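# Seat a keyed peg in the plate's hole

## Task

Take the peg lying on the table and lower it into the plate's hole, turned the single way it fits, until it sits on the hole's floor; forcing or wedging it in counts as failure.

## Robot and tools

Robot: two UR-type arms, left_arm and right_arm, each carrying a 16-motor four-finger hand (index, middle, ring, thumb). right_arm has a right hand; left_arm has its mirror image, a left hand. Bases in the scene frame: left_arm (+0.065, +0.322, 0) m, right_arm (-0.045, -0.416, 0) m, both nearly unrotated. A two-camera stand sits behind the arms. Loose objects may get an occasional small shove.

Scene frame: origin at table-top height, midway between the nominal bases. +z is up, +x reaches out over the table, and left_arm is on the +y side. Image left and right do not match these names. Printed positions and orientations are in this frame and can be off by a few cm.

Hand point axes (right hand): +z runs along the straight fingers toward the tips. +x crosses the palm away from the thumb; on the left hand +x points toward the thumb. +y points out of the palm face, which sits at y = -0.062 m. Straight fingertips end about 0.139 m beyond the knuckles, which are at z = -0.017. A rigid mast near the wrist, on the palm side, can strike objects.

The 48-number row is one flat list covering both arms, each value in [-1, 1]. In order: left_arm dx, dy, dz, rx, ry, rz; then 16 left-hand motor goals; then left current_limit and speed; then the same 24 numbers for right_arm. Send all 48 even when only one arm moves.

Arm pose numbers (dx to rz) are offsets, not poses. They are measured along the scene axes from that arm's Hand target as it stood when the action or move began. The scale is 1.0 = 0.6 m for dx, dy, dz and 1.0 = 180 degrees for rx, ry, rz. rx, ry, rz form a single rotation vector, and the turn happens about the Hand target's position. Every row in an action counts from that same starting target, so sending the same offset again moves the arm further. All zeros asks the arm to go to its current Hand target. The controller clips orientation to within 32 degrees of the measured orientation at each step.

Hand motor goals are absolute, not offsets. Each value maps linearly between a hinge's two stops, and the order is: index_mcp, index_abd, index_pip, index_dip, middle_mcp, middle_abd, middle_pip, middle_dip, ring_mcp, ring_abd, ring_pip, ring_dip, thumb_cmc, thumb_axl, thumb_mcp, thumb_ipl.
- Straight values: _mcp +0.75, _abd 0, _pip +0.58, _dip +0.70, thumb_cmc +0.71, thumb_axl +0.68, thumb_mcp +0.23, thumb_ipl +0.17.
- Going toward -1 curls a finger toward the palm. thumb_cmc toward -1 brings the thumb round in front of the palm.

- A 0 in a hand slot is a real goal. To leave a hand unchanged, echo back its hand_goal, hand_current_limit and hand_speed.

current_limit runs from 0 mA at -1 to 550 mA at +1, with a floor of 11 mA; very low values may not lift a finger. speed sets set-point speed as (speed+1)/2 of 8.5 rad/s. Both start at +0.4 and -0.6 and keep their last written value. A motor at 495 mA or more for 5 s net shuts down for 10 s.

Tools:
- execute_actions(actions, cameras): actions is a list of actions. Each action has up to 15 rows at 1/30 s each; the last row is held to fill 15 steps, so one action lasts 0.5 s. An empty list returns the state plus images.
- move(target, speed, blend, stop_force, zero, blocking, cameras): drives each hand point in a straight line toward its row's offsets, counted from the Hand target. target is one 48-number row, or up to 15 rows all counted from the same start. speed is in m/s, 0.002 to 3.6, default 0.25; rotation is capped at twice that in rad/s. blend is a corner radius in m. stop_force is 3 to 120 N and ends an arm's path when it meets push against its motion. Moves run 0.5 to 10 s and do not steer around obstacles. The result adds a move: line (done, off_target, moving, held, fault) and which limits acted.
- wait(seconds 0 to 10).
- stop: brakes a running move.
- zoom_image(camera, region [x0, y0, x1, y1] in pixels): camera is one of cam_high, cam_low (672x504), cam_left_wrist or cam_right_wrist (616x616). Only the newest images can be zoomed.
- zero_wrist_force(arm).
- read_manual (licence text only).
- finished_scene ends the scene for good, and the peg must stay seated afterwards.

Result lines: end_effector_position (m) and quat_wxyz in the scene frame, velocities, and Joint positions and torques. Wrist force and torque are in the end effector's own axes, with an extra line for the biggest reading since last shown. "Hand target" is the last commanded pose after clipping, and the next offsets start from it. The hand point often settles short of it; send the remaining gap as an offset. Hand entries are hand_goal, hand_measured, hand_current_ma and hand_state (moving/goal/blocked/overload), one per motor in row order. MOTOR HOT appears at 70 °C, and a brake stop follows at 85 °C.

What to avoid:
- Hard pushes. Wrist joints give out near 25.2 N m, and about 150 N of outside force stops the arm for 10 s.
- Arms are stiff, so even a small overshoot into a firm contact can fault. Approach slowly with a modest stop_force, and lower peg contacts gently so nothing jams.
- After pressing, command the target back past the hand point to release the push.
- Don't let the arms or hands collide with each other, and don't close one hand on the other.
- Don't route an arm close to its own base.
- Don't let the peg drop or slide off the table, or release it while it is moving.
- After a HAND FAULT line, the remaining robot calls in that reply are skipped.

Each tool is called after "Emit:" in YAML: its name, and indented under it one key for each argument.

## Session

Emit:
execute_actions:
  actions: []

Scene clock: 0.00 s.
left_arm: end_effector_position=(+0.6990, +0.4768, +0.2089) hand_goal=(+0.754, +0.000, +0.576, +0.696, +0.754, +0.000, +0.576, +0.696, +0.754, +0.000, +0.576, +0.696, +0.714, +0.678, +0.226, +0.168) hand_measured=(+0.754, +0.000, +0.576, +0.696, +0.754, +0.000, +0.576, +0.696, +0.754, +0.000, +0.576, +0.696, +0.714, +0.678, +0.226, +0.168) hand_current_ma=(+0, +0, +0, +0, +0, +0, +0, +0, +0, +0, +0, +0, +0, +0, +0, +0) hand_state=(goal, goal, goal, goal, goal, goal, goal, goal, goal, goal, goal, goal, goal, goal, goal, goal) hand_current_limit=0.40 hand_speed=-0.60 end_effector_quat_wxyz=(+0.509, -0.543, +0.625, -0.235) | right_arm: end_effector_position=(+0.7298, -0.7145, +0.2218) hand_goal=(+0.754, +0.000, +0.576, +0.696, +0.754, +0.000, +0.576, +0.696, +0.754, +0.000, +0.576, +0.696, +0.714, +0.678, +0.226, +0.168) hand_measured=(+0.754, +0.000, +0.576, +0.696, +0.754, +0.000, +0.576, +0.696, +0.754, +0.000, +0.576, +0.696, +0.714, +0.678, +0.226, +0.168) hand_current_ma=(+0, +0, +0, +0, +0, +0, +0, +0, +0, +0, +0, +0, +0, +0, +0, +0) hand_state=(goal, goal, goal, goal, goal, goal, goal, goal, goal, goal, goal, goal, goal, goal, goal, goal) hand_current_limit=0.40 hand_speed=-0.60 end_effector_quat_wxyz=(+0.058, +0.951, +0.302, +0.002)
Joint positions: left_arm=[3.633 -1.912 -2.027 0.411 1.389 -2.646] | right_arm=[-0.437 -0.905 1.071 -1.817 -1.654 0.521]
Joint velocities: within noise
Joint torques (N m): no reading
Motor temperatures (°C): left_arm=[34 34 34 36 38 38] | right_arm=[34 34 34 38 42 38]
Wrist force (N): no reading
Wrist torque (N m): no reading
Wrist force, peak (N): no reading
Hand target: left_arm +0.6990, +0.4768, +0.2089; +0.509, -0.543, +0.625, -0.235 | right_arm +0.7298, -0.7145, +0.2218; +0.058, +0.951, +0.302, +0.002

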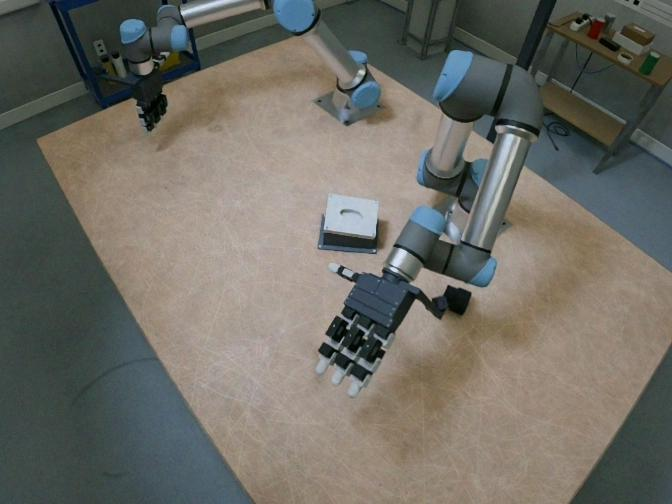

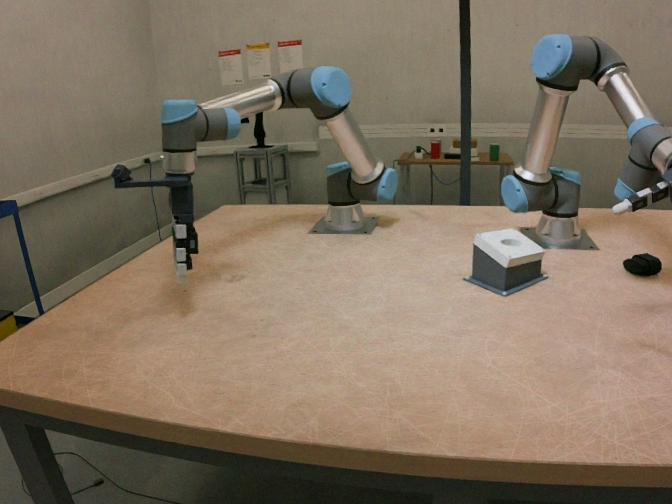

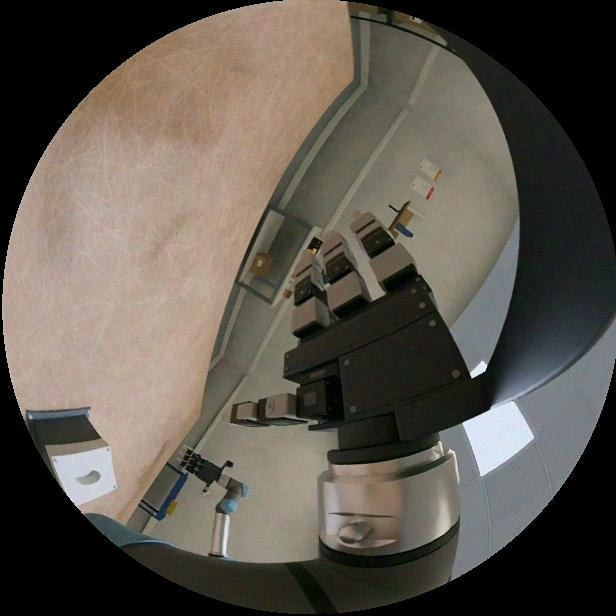

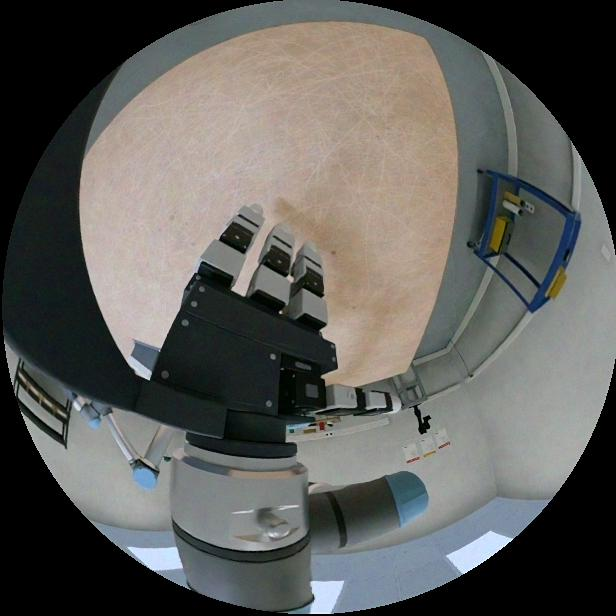

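Emit:
zoom_image:
  camera: "cam_high"
  region: [280, 160, 500, 320]

Emit:
zoom_image:
  camera: "cam_low"
  region: [440, 180, 672, 340]

Emit:
zoom_image:
  camera: "cam_left_wrist"
  region: [0, 380, 200, 560]

Emit:
zoom_image:
  camera: "cam_right_wrist"
  region: [0, 280, 300, 500]

Scaled by 2.291 from the camera's 672x504 image, which has a finer 960x720 frame.

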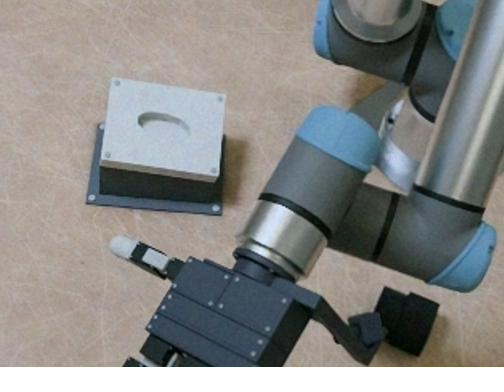

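Scaled by 2.172 from the camera's 672x504 image, which has a finer 960x720 frame.

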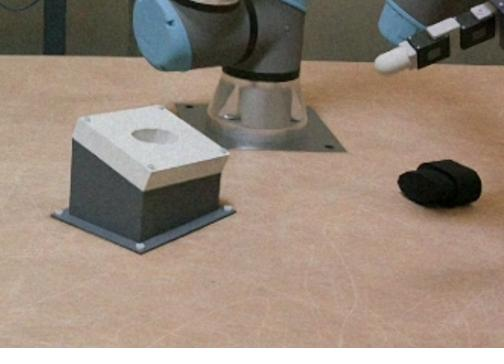

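Scaled by 2.520 from the camera's 616x616 image, which has a finer 880x880 frame.

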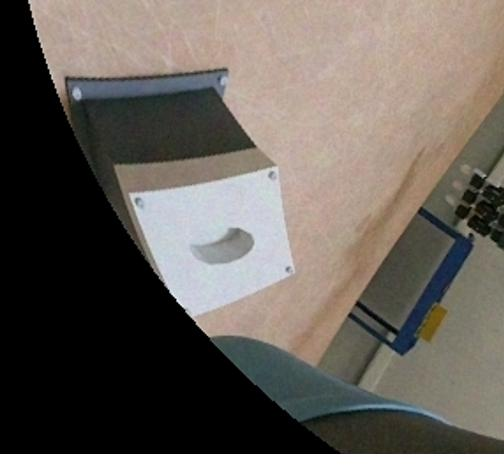

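Scaled by 1.680 from the camera's 616x616 image, which has a finer 880x880 frame.

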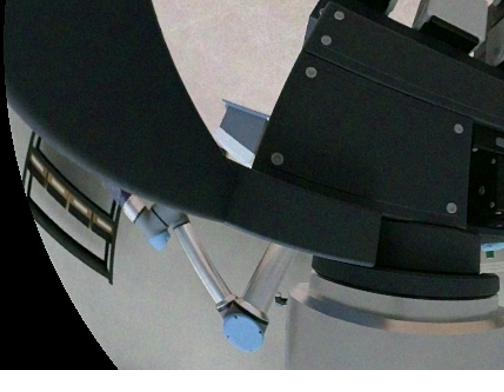

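Emit:
move:
  target: [0, 0, 0.4, 0, 0, 0, 0.754, 0, 0.576, 0.696, 0.754, 0, 0.576, 0.696, 0.754, 0, 0.576, 0.696, 0.714, 0.678, 0.226, 0.168, 0.4, -0.6, 0, 0, 0, 0, 0, 0, 0.754, 0, 0.576, 0.696, 0.754, 0, 0.576, 0.696, 0.754, 0, 0.576, 0.696, 0.714, 0.678, 0.226, 0.168, 0.4, -0.6]
  speed: 0.3
  cameras: ["all"]

Scene clock: 18.47 s.
left_arm: end_effector_position=(+0.6990, +0.4768, +0.4488) hand_goal=(+0.754, +0.000, +0.576, +0.696, +0.754, +0.000, +0.576, +0.696, +0.754, +0.000, +0.576, +0.696, +0.714, +0.678, +0.226, +0.168) hand_measured=(+0.746, +0.000, +0.576, +0.696, +0.746, +0.000, +0.576, +0.696, +0.746, +0.000, +0.576, +0.696, +0.708, +0.678, +0.226, +0.168) hand_current_ma=(-35, +0, +1, +0, -35, +0, +1, +0, -34, +0, +1, +0, -27, -3, -1, -1) hand_state=(goal, goal, goal, goal, goal, goal, goal, goal, goal, goal, goal, goal, goal, goal, goal, goal) hand_current_limit=0.40 hand_speed=-0.60 end_effector_quat_wxyz=(+0.509, -0.543, +0.625, -0.235) | right_arm: end_effector_position=(+0.7298, -0.7145, +0.2218) hand_goal=(+0.754, +0.000, +0.576, +0.696, +0.754, +0.000, +0.576, +0.696, +0.754, +0.000, +0.576, +0.696, +0.714, +0.678, +0.226, +0.168) hand_measured=(+0.754, +0.000, +0.576, +0.696, +0.754, +0.000, +0.576, +0.696, +0.754, +0.000, +0.576, +0.696, +0.714, +0.678, +0.224, +0.168) hand_current_ma=(-1, +0, +1, +0, -1, +0, +1, +0, -1, +0, +1, +0, +0, -1, -4, +0) hand_state=(goal, goal, goal, goal, goal, goal, goal, goal, goal, goal, goal, goal, goal, goal, goal, goal) hand_current_limit=0.40 hand_speed=-0.60 end_effector_quat_wxyz=(+0.058, +0.951, +0.302, +0.002)
Joint positions: left_arm=[3.633 -1.639 -1.667 -0.222 1.389 -2.646] | right_arm=[-0.437 -0.905 1.071 -1.817 -1.654 0.521]
Joint torques (N m): left_arm=[-9.11 20.46 39.3 0.62 2.64 1.61] | right_arm=[-1.57 -48.5 -25.23 -2.71 -0.32 -0.1]
Wrist force (N): left_arm=[-0.1 -0.6 -0.2] | right_arm=[0.1 0.1 -0.2]
Wrist torque (N m): left_arm=[-0.06 0.01 -0.17] | right_arm=[0.02 -0.01 0.01]
Wrist force, peak (N): left_arm=[-0.4 -1.3 -0.9] | right_arm=[0.1 0.3 -0.5]
Hand target: left_arm +0.6990, +0.4768, +0.4489; +0.509, -0.543, +0.625, -0.235 | right_arm +0.7298, -0.7145, +0.2218; +0.058, +0.951, +0.302, +0.002
Off the commanded pose: left_arm 0.000 m, 0 deg | right_arm 0.000 m, 0 deg.
move: done

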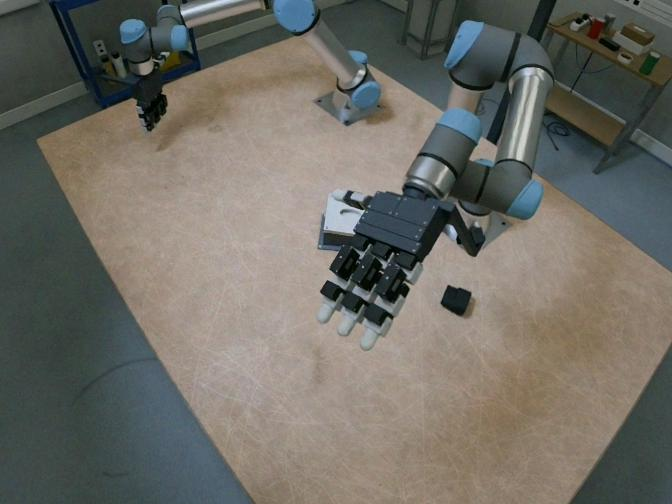

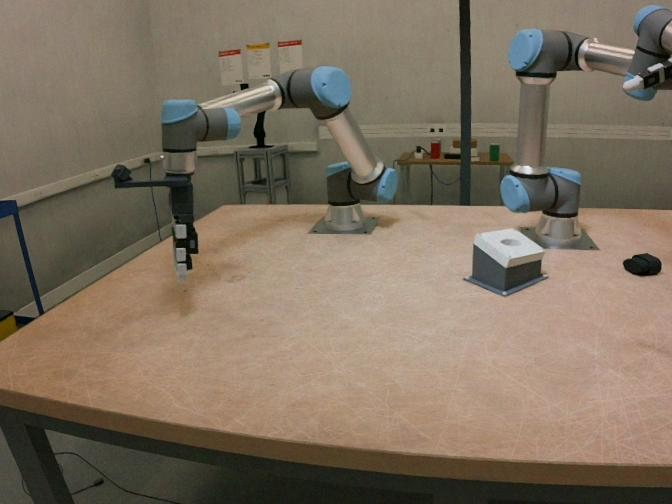

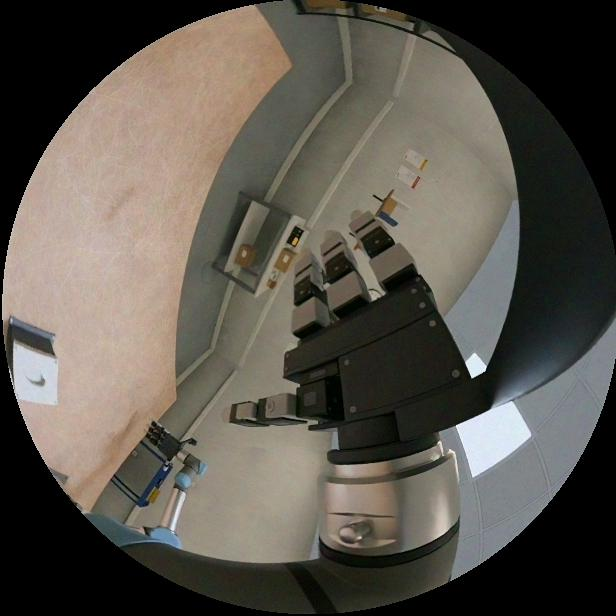

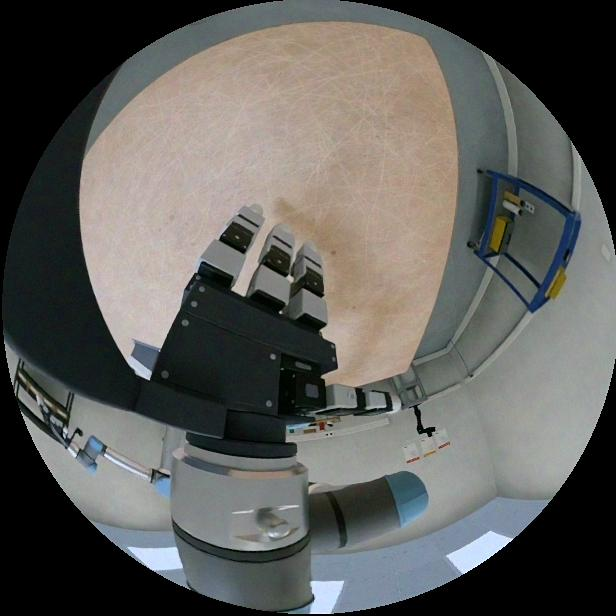

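Emit:
zoom_image:
  camera: "cam_high"
  region: [420, 270, 500, 330]

Emit:
zoom_image:
  camera: "cam_low"
  region: [600, 230, 672, 290]

Emit:
zoom_image:
  camera: "cam_low"
  region: [450, 210, 560, 300]

Scaled by 6.300 from the camera's 672x504 image, which has a finer 960x720 frame.

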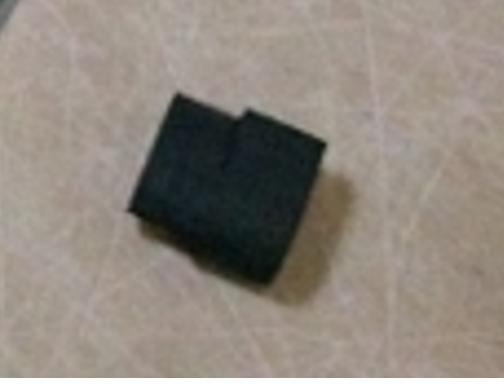

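Scaled by 7.000 from the camera's 672x504 image, which has a finer 960x720 frame.

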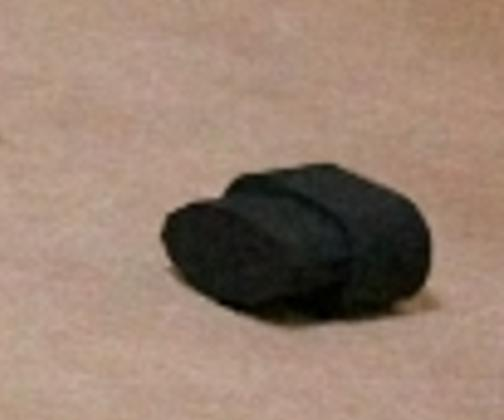

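Scaled by 4.582 from the camera's 672x504 image, which has a finer 960x720 frame.

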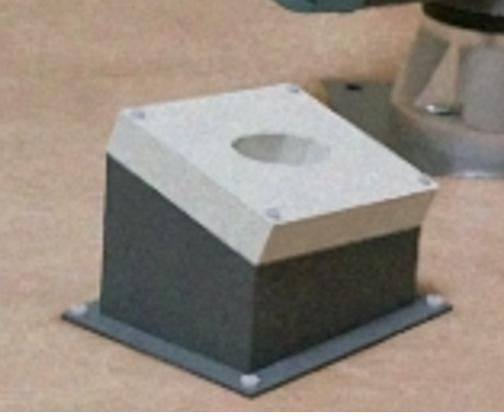

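Emit:
move:
  target: [-0.415, -0.045, -0.215, -0.131, 0.356, 0.039, 0.754, 0, 0.576, 0.696, 0.754, 0, 0.576, 0.696, 0.754, 0, 0.576, 0.696, 0.714, 0.678, 0.226, 0.168, 0.4, -0.6, 0, 0, 0, 0, 0, 0, 0.754, 0, 0.576, 0.696, 0.754, 0, 0.576, 0.696, 0.754, 0, 0.576, 0.696, 0.714, 0.678, 0.226, 0.168, 0.4, -0.6]
  speed: 0.3
  cameras: ["all"]

Scene clock: 101.00 s.
left_arm: end_effector_position=(+0.4502, +0.4498, +0.3199) hand_goal=(+0.754, +0.000, +0.576, +0.696, +0.754, +0.000, +0.576, +0.696, +0.754, +0.000, +0.576, +0.696, +0.714, +0.678, +0.226, +0.168) hand_measured=(+0.748, +0.000, +0.576, +0.696, +0.748, +0.000, +0.576, +0.696, +0.748, +0.000, +0.576, +0.696, +0.712, +0.678, +0.224, +0.168) hand_current_ma=(-24, +0, +1, +0, -24, +0, +1, +0, -23, +0, +1, +0, -11, -3, -11, -1) hand_state=(goal, goal, goal, goal, goal, goal, goal, goal, goal, goal, goal, goal, goal, goal, goal, goal) hand_current_limit=0.40 hand_speed=-0.60 end_effector_quat_wxyz=(+0.000, +0.707, -0.707, +0.000) | right_arm: end_effector_position=(+0.7298, -0.7145, +0.2218) hand_goal=(+0.754, +0.000, +0.576, +0.696, +0.754, +0.000, +0.576, +0.696, +0.754, +0.000, +0.576, +0.696, +0.714, +0.678, +0.226, +0.168) hand_measured=(+0.754, +0.000, +0.576, +0.696, +0.754, +0.000, +0.576, +0.696, +0.754, +0.000, +0.576, +0.696, +0.714, +0.678, +0.224, +0.168) hand_current_ma=(-1, +0, +1, +0, -1, +0, +1, +0, -1, +0, +1, +0, +0, -1, -4, +0) hand_state=(goal, goal, goal, goal, goal, goal, goal, goal, goal, goal, goal, goal, goal, goal, goal, goal) hand_current_limit=0.40 hand_speed=-0.60 end_effector_quat_wxyz=(+0.058, +0.951, +0.302, +0.002)
Joint positions: left_arm=[3.738 -1.536 -1.702 -1.474 1.571 -2.558] | right_arm=[-0.437 -0.905 1.071 -1.817 -1.654 0.521]
Joint torques (N m): left_arm=[11.48 15.24 10.25 0.12 2.84 1.68] | right_arm=[-0.7 -49 -25.03 -2.85 -0.37 -0.14]
Wrist force (N): left_arm=[1.4 0.4 -1.1] | right_arm=[0.1 0.0 -0.1]
Wrist torque (N m): left_arm=[0.02 0.00 0.16] | right_arm=[0.01 -0.01 0.01]
Wrist force, peak (N): left_arm=[1.7 0.6 -1.1] | right_arm=[0.0 0.1 -0.6]
Hand target: left_arm +0.4500, +0.4498, +0.3199; +0.000, +0.707, -0.707, +0.000 | right_arm +0.7298, -0.7145, +0.2218; +0.058, +0.951, +0.302, +0.002
Off the commanded pose: left_arm 0.000 m, 0 deg | right_arm 0.000 m, 0 deg.
move: done

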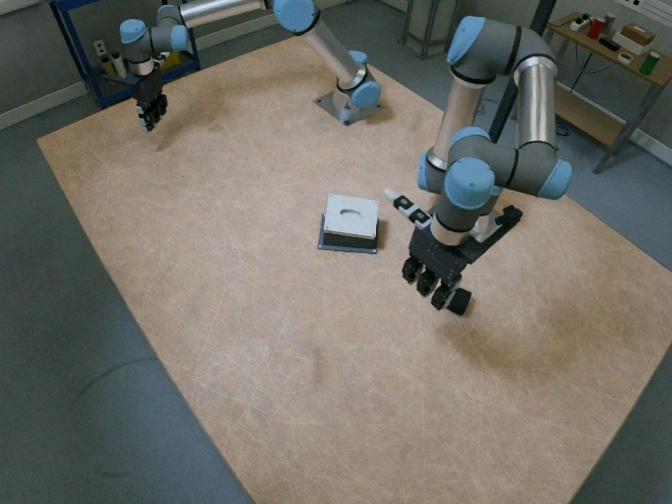

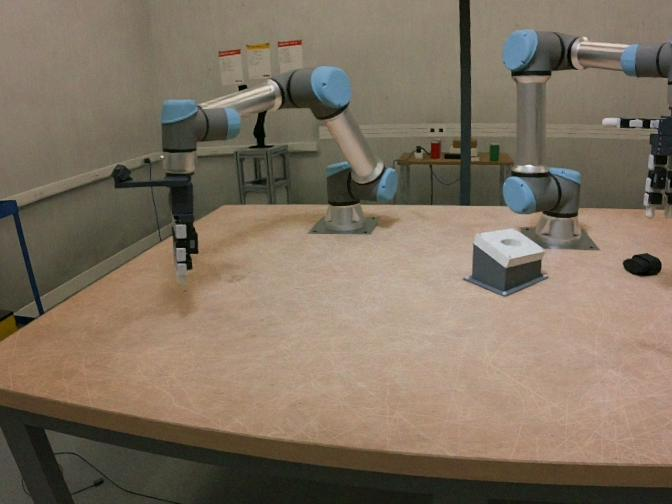

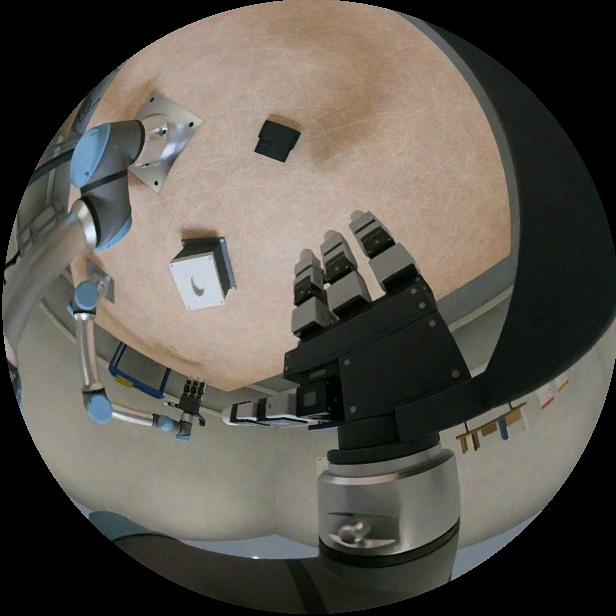

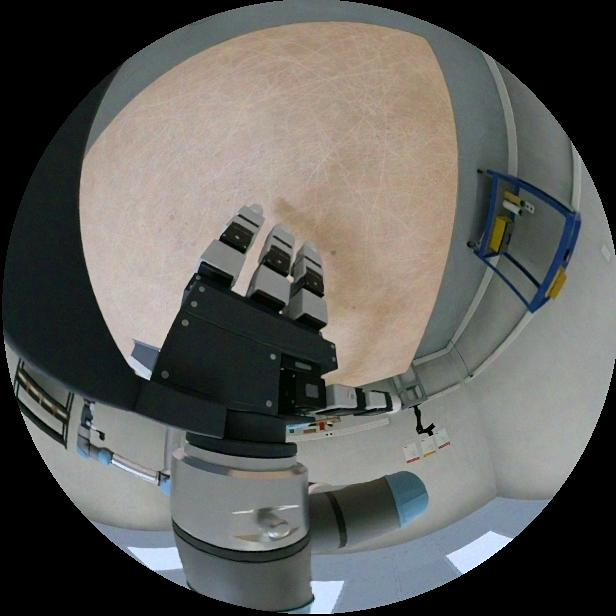

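Emit:
zoom_image:
  camera: "cam_left_wrist"
  region: [230, 90, 330, 190]

Emit:
zoom_image:
  camera: "cam_left_wrist"
  region: [150, 220, 260, 330]

Emit:
zoom_image:
  camera: "cam_high"
  region: [300, 170, 400, 270]

Scaled by 5.040 from the camera's 616x616 image, which has a finer 880x880 frame.

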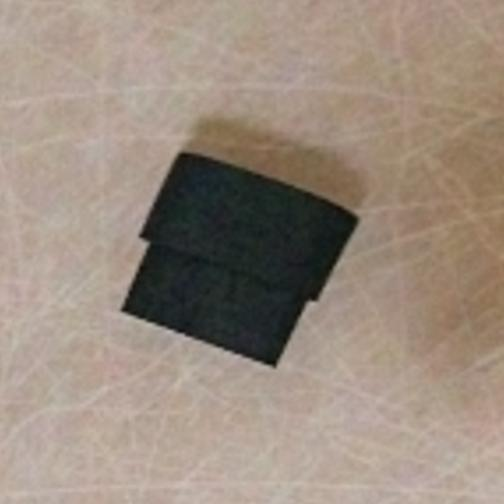

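Scaled by 4.582 from the camera's 616x616 image, which has a finer 880x880 frame.

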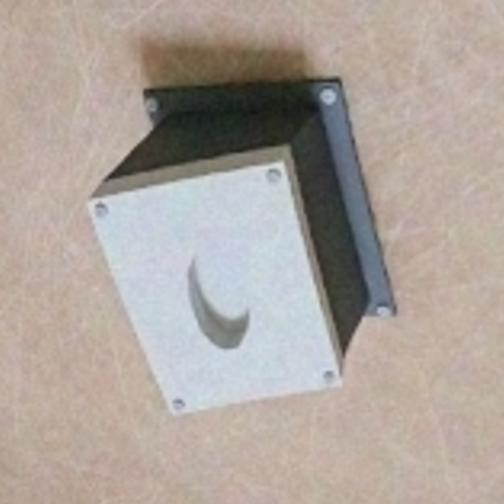

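Scaled by 5.040 from the camera's 672x504 image, which has a finer 960x720 frame.

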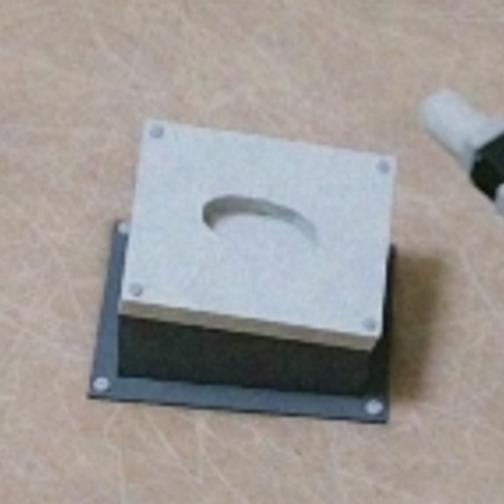

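Emit:
move:
  target: [-0.158, -0.005, -0.2, 0, 0, 0, -0.068, 0, -0.299, -0.174, -0.068, 0, -0.299, -0.174, -0.068, 0, -0.299, -0.174, 0.714, 0.678, 0.226, 0.168, 0.4, -0.4, 0, 0, 0, 0, 0, 0, 0.754, 0, 0.576, 0.696, 0.754, 0, 0.576, 0.696, 0.754, 0, 0.576, 0.696, 0.714, 0.678, 0.226, 0.168, 0.4, -0.6]
  speed: 0.2
  cameras: ["all"]

Scene clock: 122.87 s.
left_arm: end_effector_position=(+0.3553, +0.4468, +0.2000) hand_goal=(-0.068, +0.000, -0.298, -0.174, -0.068, +0.000, -0.298, -0.174, -0.068, +0.000, -0.298, -0.174, +0.714, +0.678, +0.226, +0.168) hand_measured=(-0.050, +0.000, -0.292, -0.172, -0.050, +0.000, -0.292, -0.172, -0.050, +0.000, -0.292, -0.172, +0.712, +0.678, +0.224, +0.168) hand_current_ma=(+83, +0, +28, +11, +84, +0, +28, +11, +82, +0, +25, +12, -9, -3, -12, -1) hand_state=(goal, goal, goal, goal, goal, goal, goal, goal, goal, goal, goal, goal, goal, goal, goal, goal) hand_current_limit=0.40 hand_speed=-0.40 end_effector_quat_wxyz=(+0.000, +0.707, -0.707, +0.000) | right_arm: end_effector_position=(+0.7298, -0.7145, +0.2218) hand_goal=(+0.754, +0.000, +0.576, +0.696, +0.754, +0.000, +0.576, +0.696, +0.754, +0.000, +0.576, +0.696, +0.714, +0.678, +0.226, +0.168) hand_measured=(+0.754, +0.000, +0.576, +0.696, +0.754, +0.000, +0.576, +0.696, +0.754, +0.000, +0.576, +0.696, +0.714, +0.678, +0.224, +0.168) hand_current_ma=(-1, +0, +1, +0, -1, +0, +1, +0, -1, +0, +1, +0, +0, -1, -4, +0) hand_state=(goal, goal, goal, goal, goal, goal, goal, goal, goal, goal, goal, goal, goal, goal, goal, goal) hand_current_limit=0.40 hand_speed=-0.60 end_effector_quat_wxyz=(+0.058, +0.951, +0.302, +0.002)
Joint positions: left_arm=[3.866 -1.378 -2.156 -1.179 1.571 -2.43] | right_arm=[-0.437 -0.905 1.071 -1.817 -1.654 0.521]
Joint torques (N m): left_arm=[11.23 20.89 8.64 4.61 -2.5 1.74] | right_arm=[-1.11 -50.2 -25.51 -2.98 -0.32 -0.08]
Wrist force (N): left_arm=[1.7 0.6 -0.9] | right_arm=[-0.1 0.1 -0.2]
Wrist torque (N m): left_arm=[0.19 -0.04 0.19] | right_arm=[0.03 0.01 0.00]
Wrist force, peak (N): left_arm=[1.8 0.6 -1.8] | right_arm=[0.1 0.3 -0.5]
Hand target: left_arm +0.3552, +0.4468, +0.1999; +0.000, +0.707, -0.707, +0.000 | right_arm +0.7298, -0.7145, +0.2218; +0.058, +0.951, +0.302, +0.002
Off the commanded pose: left_arm 0.000 m, 0 deg | right_arm 0.000 m, 0 deg.
move: done

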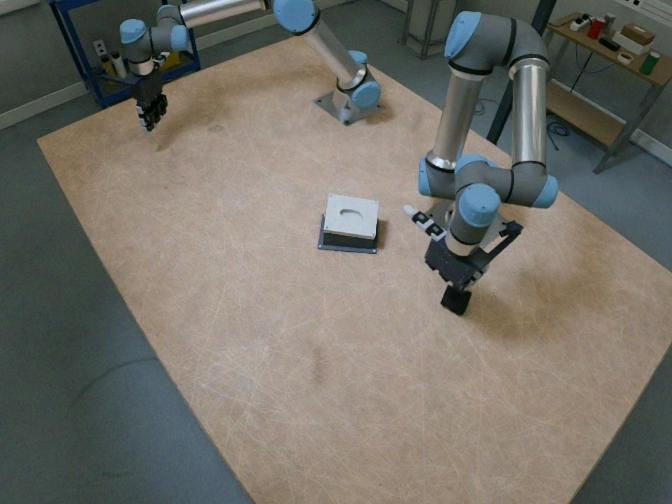

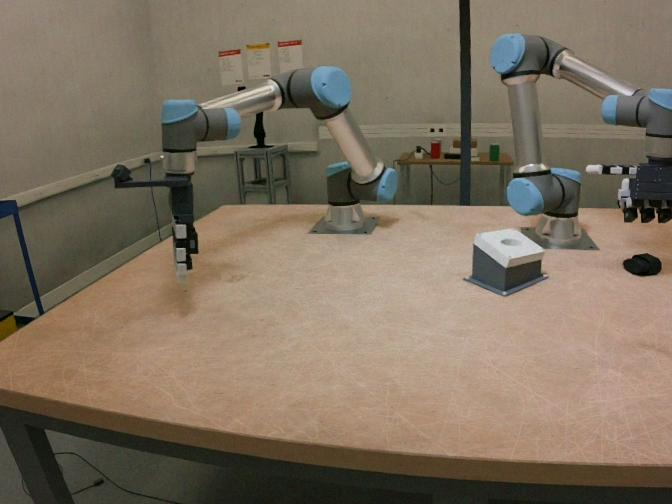

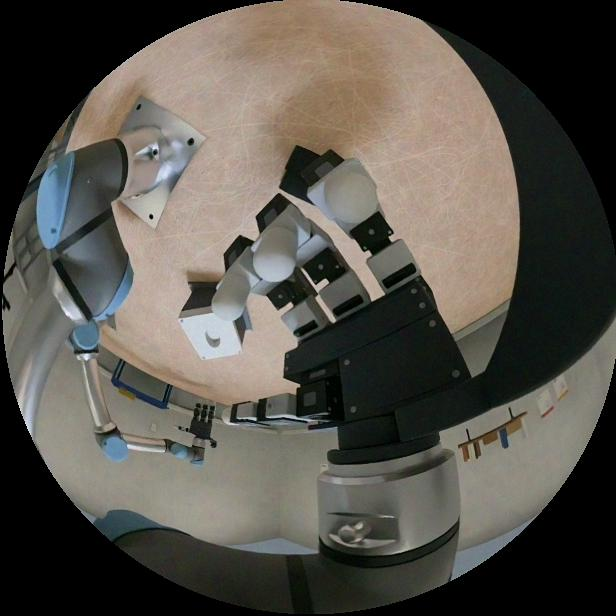

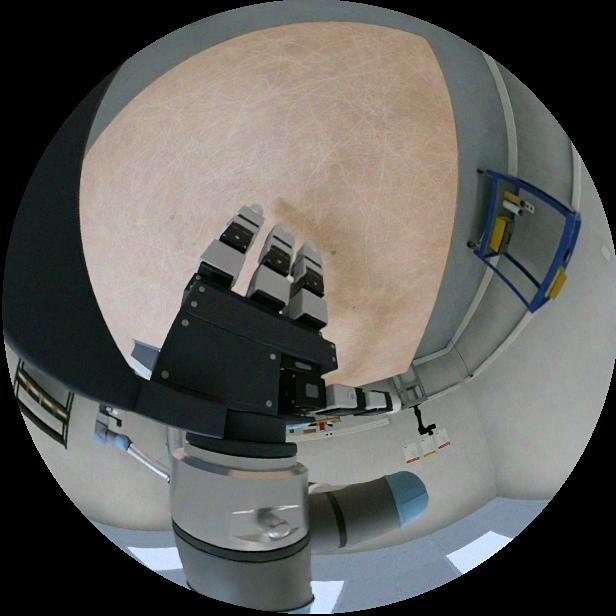

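Emit:
move:
  target: [0, -0.03, 0, 0, 0, 0, 0.754, 0, 0.576, 0.696, 0.754, 0, 0.576, 0.696, 0.754, 0, 0.576, 0.696, 0.714, 0.678, 0.226, 0.168, 0.4, -0.2, 0, 0, 0, 0, 0, 0, 0.754, 0, 0.576, 0.696, 0.754, 0, 0.576, 0.696, 0.754, 0, 0.576, 0.696, 0.714, 0.678, 0.226, 0.168, 0.4, -0.6]
  speed: 0.2
  cameras: ["cam_left_wrist"]

Emit:
zoom_image:
  camera: "cam_left_wrist"
  region: [220, 80, 380, 240]

Scene clock: 126.03 s.
left_arm: end_effector_position=(+0.3553, +0.4290, +0.1999) hand_goal=(+0.754, +0.000, +0.576, +0.696, +0.754, +0.000, +0.576, +0.696, +0.754, +0.000, +0.576, +0.696, +0.714, +0.678, +0.226, +0.168) hand_measured=(+0.750, +0.000, +0.572, +0.694, +0.750, +0.000, +0.572, +0.694, +0.750, +0.000, +0.574, +0.694, +0.712, +0.678, +0.224, +0.168) hand_current_ma=(-13, +0, -12, -11, -13, +0, -12, -11, -13, +0, -11, -12, -9, -3, -12, -1) hand_state=(goal, goal, goal, goal, goal, goal, goal, goal, goal, goal, goal, goal, goal, goal, goal, goal) hand_current_limit=0.40 hand_speed=-0.20 end_effector_quat_wxyz=(+0.000, +0.707, -0.707, +0.000) | right_arm: end_effector_position=(+0.7298, -0.7145, +0.2218) hand_goal=(+0.754, +0.000, +0.576, +0.696, +0.754, +0.000, +0.576, +0.696, +0.754, +0.000, +0.576, +0.696, +0.714, +0.678, +0.226, +0.168) hand_measured=(+0.754, +0.000, +0.576, +0.696, +0.754, +0.000, +0.576, +0.696, +0.754, +0.000, +0.576, +0.696, +0.714, +0.678, +0.224, +0.168) hand_current_ma=(-1, +0, +1, +0, -1, +0, +1, +0, -1, +0, +1, +0, +0, -1, -4, +0) hand_state=(goal, goal, goal, goal, goal, goal, goal, goal, goal, goal, goal, goal, goal, goal, goal, goal) hand_current_limit=0.40 hand_speed=-0.60 end_effector_quat_wxyz=(+0.058, +0.951, +0.302, +0.002)
Joint positions: left_arm=[3.83 -1.36 -2.17 -1.182 1.571 -2.466] | right_arm=[-0.437 -0.905 1.071 -1.817 -1.654 0.521]
Joint torques (N m): left_arm=[-9.63 20.97 8.53 0.03 0.89 -1.48] | right_arm=[-0.97 -49.7 -25.64 -3.15 -0.46 -0.31]
Wrist force (N): left_arm=[1.8 0.4 -1.2] | right_arm=[0.0 -0.2 -0.2]
Wrist torque (N m): left_arm=[0.03 -0.05 0.42] | right_arm=[0.00 0.00 -0.01]
Wrist force, peak (N): left_arm=[1.6 0.7 -2.0] | right_arm=[0.6 -0.1 -0.4]
Hand target: left_arm +0.3552, +0.4288, +0.1999; +0.000, +0.707, -0.707, +0.000 | right_arm +0.7298, -0.7145, +0.2218; +0.058, +0.951, +0.302, +0.002
Off the commanded pose: left_arm 0.000 m, 0 deg | right_arm 0.000 m, 0 deg.
move: done
Images, in order (width x height): cam_left_wrist 616x616.

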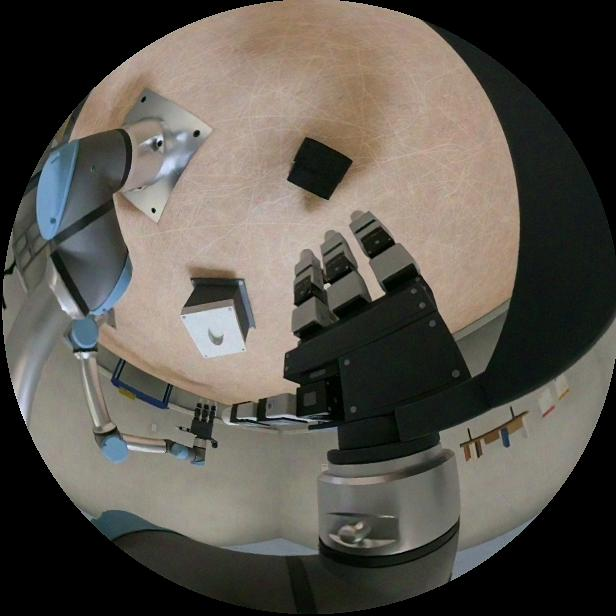

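Scaled by 3.150 from the camera's 616x616 image, which has a finer 880x880 frame.

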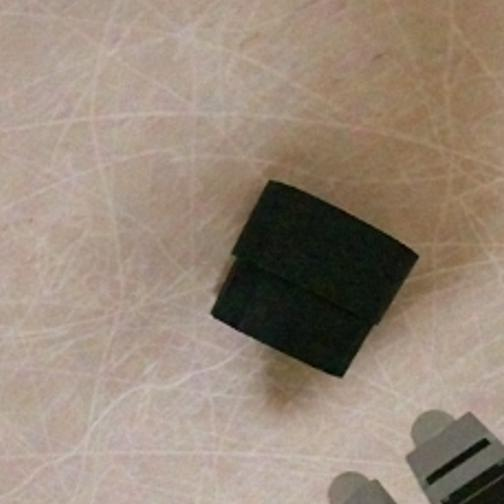

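Emit:
zoom_image:
  camera: "cam_left_wrist"
  region: [165, 265, 275, 375]

Scaled by 4.582 from the camera's 616x616 image, which has a finer 880x880 frame.

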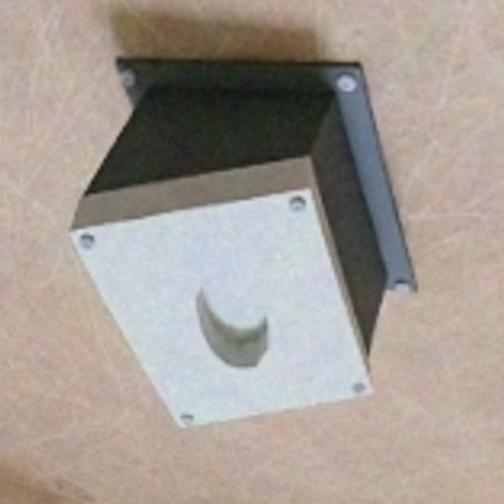

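Emit:
move:
  target:
    - [0.04, -0.15, 0.125, 0, 0, 0, 0.754, 0, -1, -1, 0.754, 0, -1, -1, 0.754, 0, -1, -1, 0.714, 0.678, 0.226, 0.168, 0.4, -0.2, 0, 0, 0, 0, 0, 0, 0.754, 0, 0.576, 0.696, 0.754, 0, 0.576, 0.696, 0.754, 0, 0.576, 0.696, 0.714, 0.678, 0.226, 0.168, 0.4, -0.6]
    - [0.157, -0.543, 0.125, 0, 0, 0, 0.754, 0, -1, -1, 0.754, 0, -1, -1, 0.754, 0, -1, -1, 0.714, 0.678, 0.226, 0.168, 0.4, -0.2, 0, 0, 0, 0, 0, 0, 0.754, 0, 0.576, 0.696, 0.754, 0, 0.576, 0.696, 0.754, 0, 0.576, 0.696, 0.714, 0.678, 0.226, 0.168, 0.4, -0.6]
  speed: 0.25
  blend: [0.03, 0]
  cameras: ["all"]

Emit:
zoom_image:
  camera: "cam_left_wrist"
  region: [220, 80, 400, 260]

Scene clock: 161.60 s.
left_arm: end_effector_position=(+0.4494, +0.1032, +0.2749) hand_goal=(+0.754, +0.000, -1.000, -1.000, +0.754, +0.000, -1.000, -1.000, +0.754, +0.000, -1.000, -1.000, +0.714, +0.678, +0.226, +0.168) hand_measured=(+0.752, +0.000, -0.908, -0.782, +0.752, +0.000, -0.910, -0.780, +0.752, +0.000, -0.916, -0.774, +0.712, +0.678, +0.224, +0.168) hand_current_ma=(-6, +0, +385, +385, -6, +0, +385, +385, -6, +0, +385, +385, -9, -3, -12, -1) hand_state=(goal, goal, blocked, blocked, goal, goal, blocked, blocked, goal, goal, blocked, blocked, goal, goal, goal, goal) hand_current_limit=0.40 hand_speed=-0.20 end_effector_quat_wxyz=(+0.000, +0.707, -0.707, +0.000) | right_arm: end_effector_position=(+0.7298, -0.7145, +0.2218) hand_goal=(+0.754, +0.000, +0.576, +0.696, +0.754, +0.000, +0.576, +0.696, +0.754, +0.000, +0.576, +0.696, +0.714, +0.678, +0.226, +0.168) hand_measured=(+0.754, +0.000, +0.576, +0.696, +0.754, +0.000, +0.576, +0.696, +0.754, +0.000, +0.576, +0.696, +0.714, +0.678, +0.224, +0.168) hand_current_ma=(-1, +0, +1, +0, -1, +0, +1, +0, -1, +0, +1, +0, +0, -1, -4, +0) hand_state=(goal, goal, goal, goal, goal, goal, goal, goal, goal, goal, goal, goal, goal, goal, goal, goal) hand_current_limit=0.40 hand_speed=-0.60 end_effector_quat_wxyz=(+0.058, +0.951, +0.302, +0.002)
Joint positions: left_arm=[3.024 -1.589 -1.766 -1.358 1.571 -3.272] | right_arm=[-0.437 -0.905 1.071 -1.817 -1.654 0.521]
Joint torques (N m): left_arm=[-9.06 19.27 38.73 0.1 2.84 -1.75] | right_arm=[-0.86 -49.79 -25.76 -3.24 -0.58 -0.34]
Wrist force (N): left_arm=[1.8 0.6 -1.1] | right_arm=[0.2 -0.2 -0.2]
Wrist torque (N m): left_arm=[0.08 -0.06 0.41] | right_arm=[-0.01 -0.02 0.02]
Wrist force, peak (N): left_arm=[2.8 0.4 -0.8] | right_arm=[-0.1 -0.2 -0.6]
Hand target: left_arm +0.4494, +0.1030, +0.2749; +0.000, +0.707, -0.707, +0.000 | right_arm +0.7298, -0.7145, +0.2218; +0.058, +0.951, +0.302, +0.002
Off the commanded pose: left_arm 0.000 m, 0 deg | right_arm 0.000 m, 0 deg.
move: done

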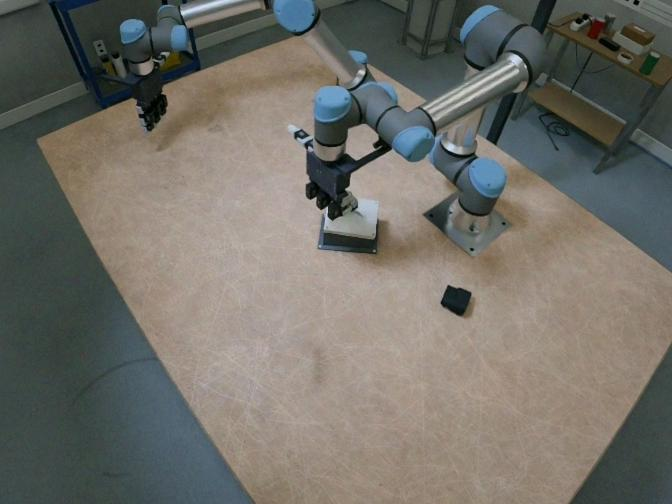

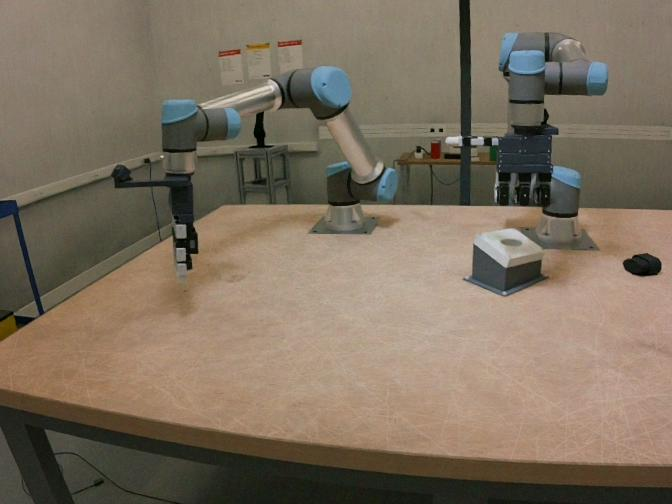

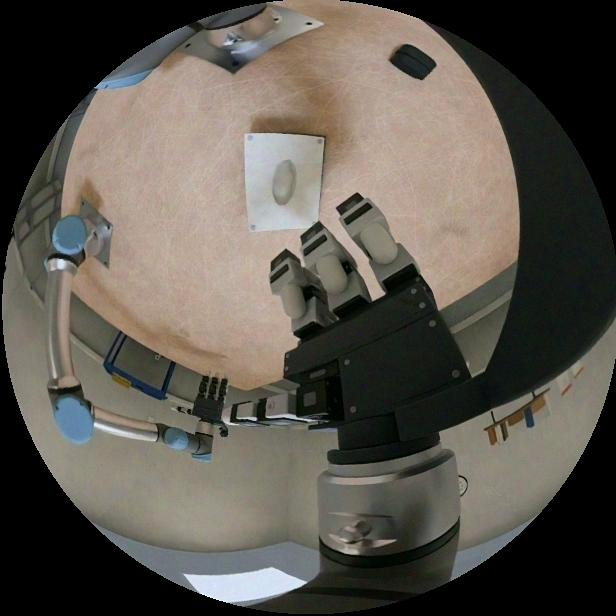

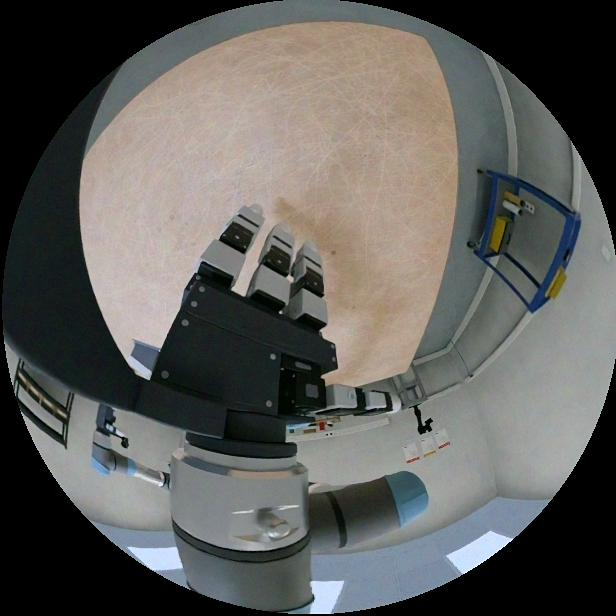

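Scaled by 2.800 from the camera's 616x616 image, which has a finer 880x880 frame.

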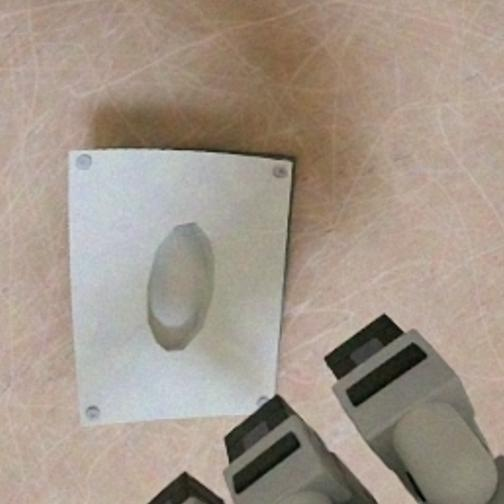

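Emit:
zoom_image:
  camera: "cam_left_wrist"
  region: [255, 145, 325, 215]

Emit:
zoom_image:
  camera: "cam_left_wrist"
  region: [380, 30, 440, 90]

Emit:
zoom_image:
  camera: "cam_high"
  region: [430, 275, 480, 325]

Scaled by 7.200 from the camera's 616x616 image, which has a finer 880x880 frame.

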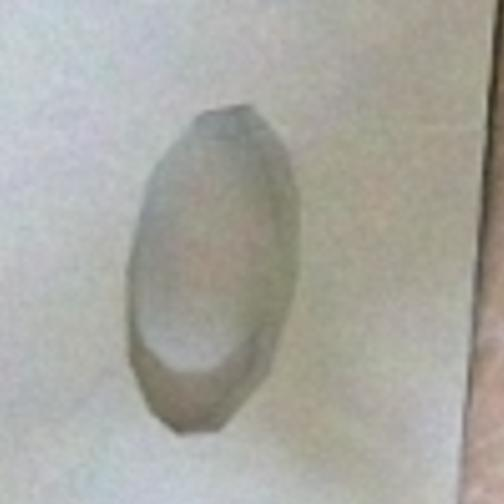

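Scaled by 8.400 from the camera's 616x616 image, which has a finer 880x880 frame.

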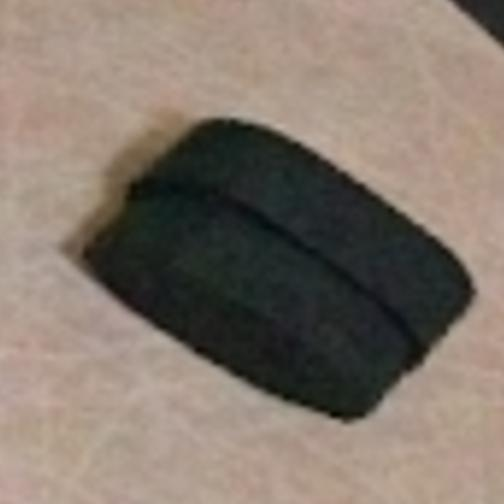

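Scaled by 10.080 from the camera's 672x504 image, which has a finer 960x720 frame.

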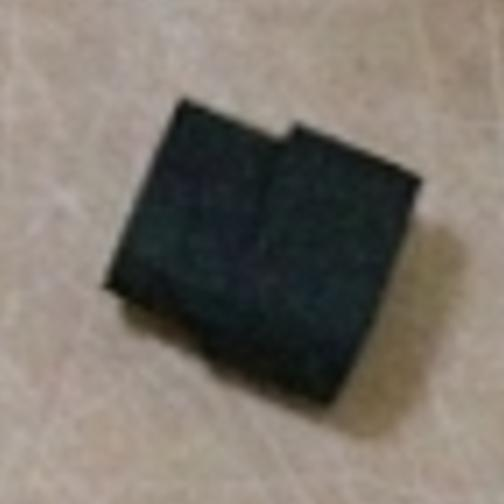

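Emit:
zoom_image:
  camera: "cam_low"
  region: [618, 245, 666, 281]

Emit:
zoom_image:
  camera: "cam_low"
  region: [460, 220, 550, 300]

Scaled by 10.500 from the camera's 672x504 image, which has a finer 960x720 frame.

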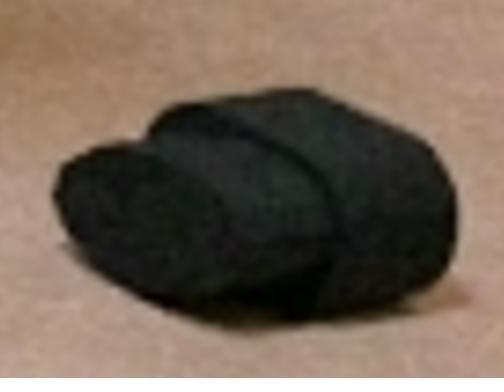

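Scaled by 5.600 from the camera's 672x504 image, which has a finer 960x720 frame.

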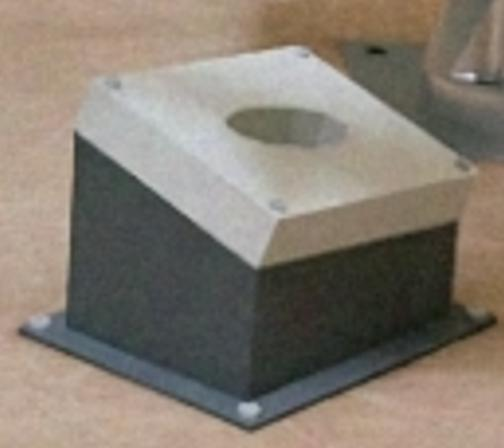

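Emit:
move:
  target:
    - [0.12, 0.06, 0.0, 0, 0, 0.25, 0.754, 0, 0.576, 0.696, 0.754, 0, 0.576, 0.696, 0.754, 0, 0.576, 0.696, 0.714, 0.678, 0.226, 0.168, 0.4, -0.2, 0, 0, 0, 0, 0, 0, 0.754, 0, 0.576, 0.696, 0.754, 0, 0.576, 0.696, 0.754, 0, 0.576, 0.696, 0.714, 0.678, 0.226, 0.168, 0.4, -0.6]
  speed: 0.25
  cameras: ["cam_high"]

Scene clock: 204.20 s.
left_arm: end_effector_position=(+0.5214, +0.1390, +0.2749) hand_goal=(+0.754, +0.000, +0.576, +0.696, +0.754, +0.000, +0.576, +0.696, +0.754, +0.000, +0.576, +0.696, +0.714, +0.678, +0.226, +0.168) hand_measured=(+0.752, +0.000, +0.572, +0.694, +0.752, +0.000, +0.572, +0.694, +0.752, +0.000, +0.574, +0.694, +0.712, +0.678, +0.224, +0.168) hand_current_ma=(-6, +0, -13, -11, -6, +0, -13, -11, -6, +0, -12, -12, -9, -3, -12, -1) hand_state=(goal, goal, goal, goal, goal, goal, goal, goal, goal, goal, goal, goal, goal, goal, goal, goal) hand_current_limit=0.40 hand_speed=-0.20 end_effector_quat_wxyz=(+0.000, +0.924, -0.383, +0.000) | right_arm: end_effector_position=(+0.7298, -0.7145, +0.2218) hand_goal=(+0.754, +0.000, +0.576, +0.696, +0.754, +0.000, +0.576, +0.696, +0.754, +0.000, +0.576, +0.696, +0.714, +0.678, +0.226, +0.168) hand_measured=(+0.754, +0.000, +0.576, +0.696, +0.754, +0.000, +0.576, +0.696, +0.754, +0.000, +0.576, +0.696, +0.714, +0.678, +0.224, +0.168) hand_current_ma=(-1, +0, +1, +0, -1, +0, +1, +0, -1, +0, +1, +0, +0, -1, -4, +0) hand_state=(goal, goal, goal, goal, goal, goal, goal, goal, goal, goal, goal, goal, goal, goal, goal, goal) hand_current_limit=0.40 hand_speed=-0.60 end_effector_quat_wxyz=(+0.058, +0.951, +0.302, +0.002)
Joint positions: left_arm=[3.208 -1.596 -1.758 -1.358 1.571 -3.873] | right_arm=[-0.437 -0.905 1.071 -1.817 -1.654 0.521]
Joint torques (N m): left_arm=[11.31 33.48 9.85 3.02 2.73 -1.66] | right_arm=[-1.27 -49.93 -26.41 -3.3 -0.56 -0.37]
Wrist force (N): left_arm=[1.6 0.2 -1.4] | right_arm=[0.0 0.2 -0.4]
Wrist torque (N m): left_arm=[0.00 -0.02 0.40] | right_arm=[0.05 0.01 0.00]
Wrist force, peak (N): left_arm=[1.8 0.7 -1.5] | right_arm=[0.0 0.4 -0.5]
Hand target: left_arm +0.5214, +0.1390, +0.2749; +0.000, +0.924, -0.383, +0.000 | right_arm +0.7298, -0.7145, +0.2218; +0.058, +0.951, +0.302, +0.002
Off the commanded pose: left_arm 0.000 m, 0 deg | right_arm 0.000 m, 0 deg.
move: done
Images, in order (width x height): cam_high 672x504.

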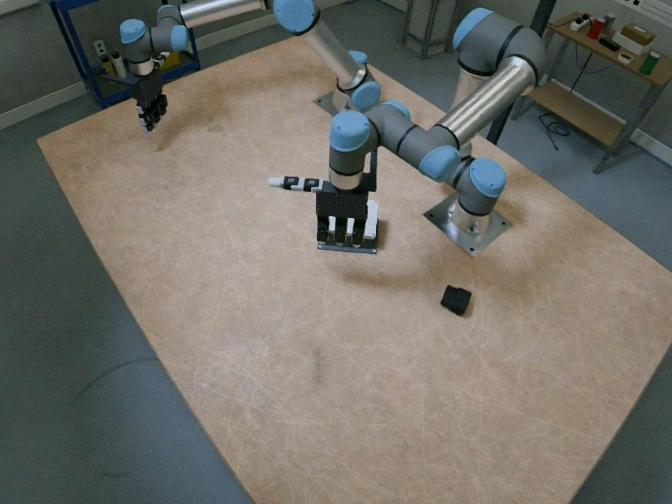

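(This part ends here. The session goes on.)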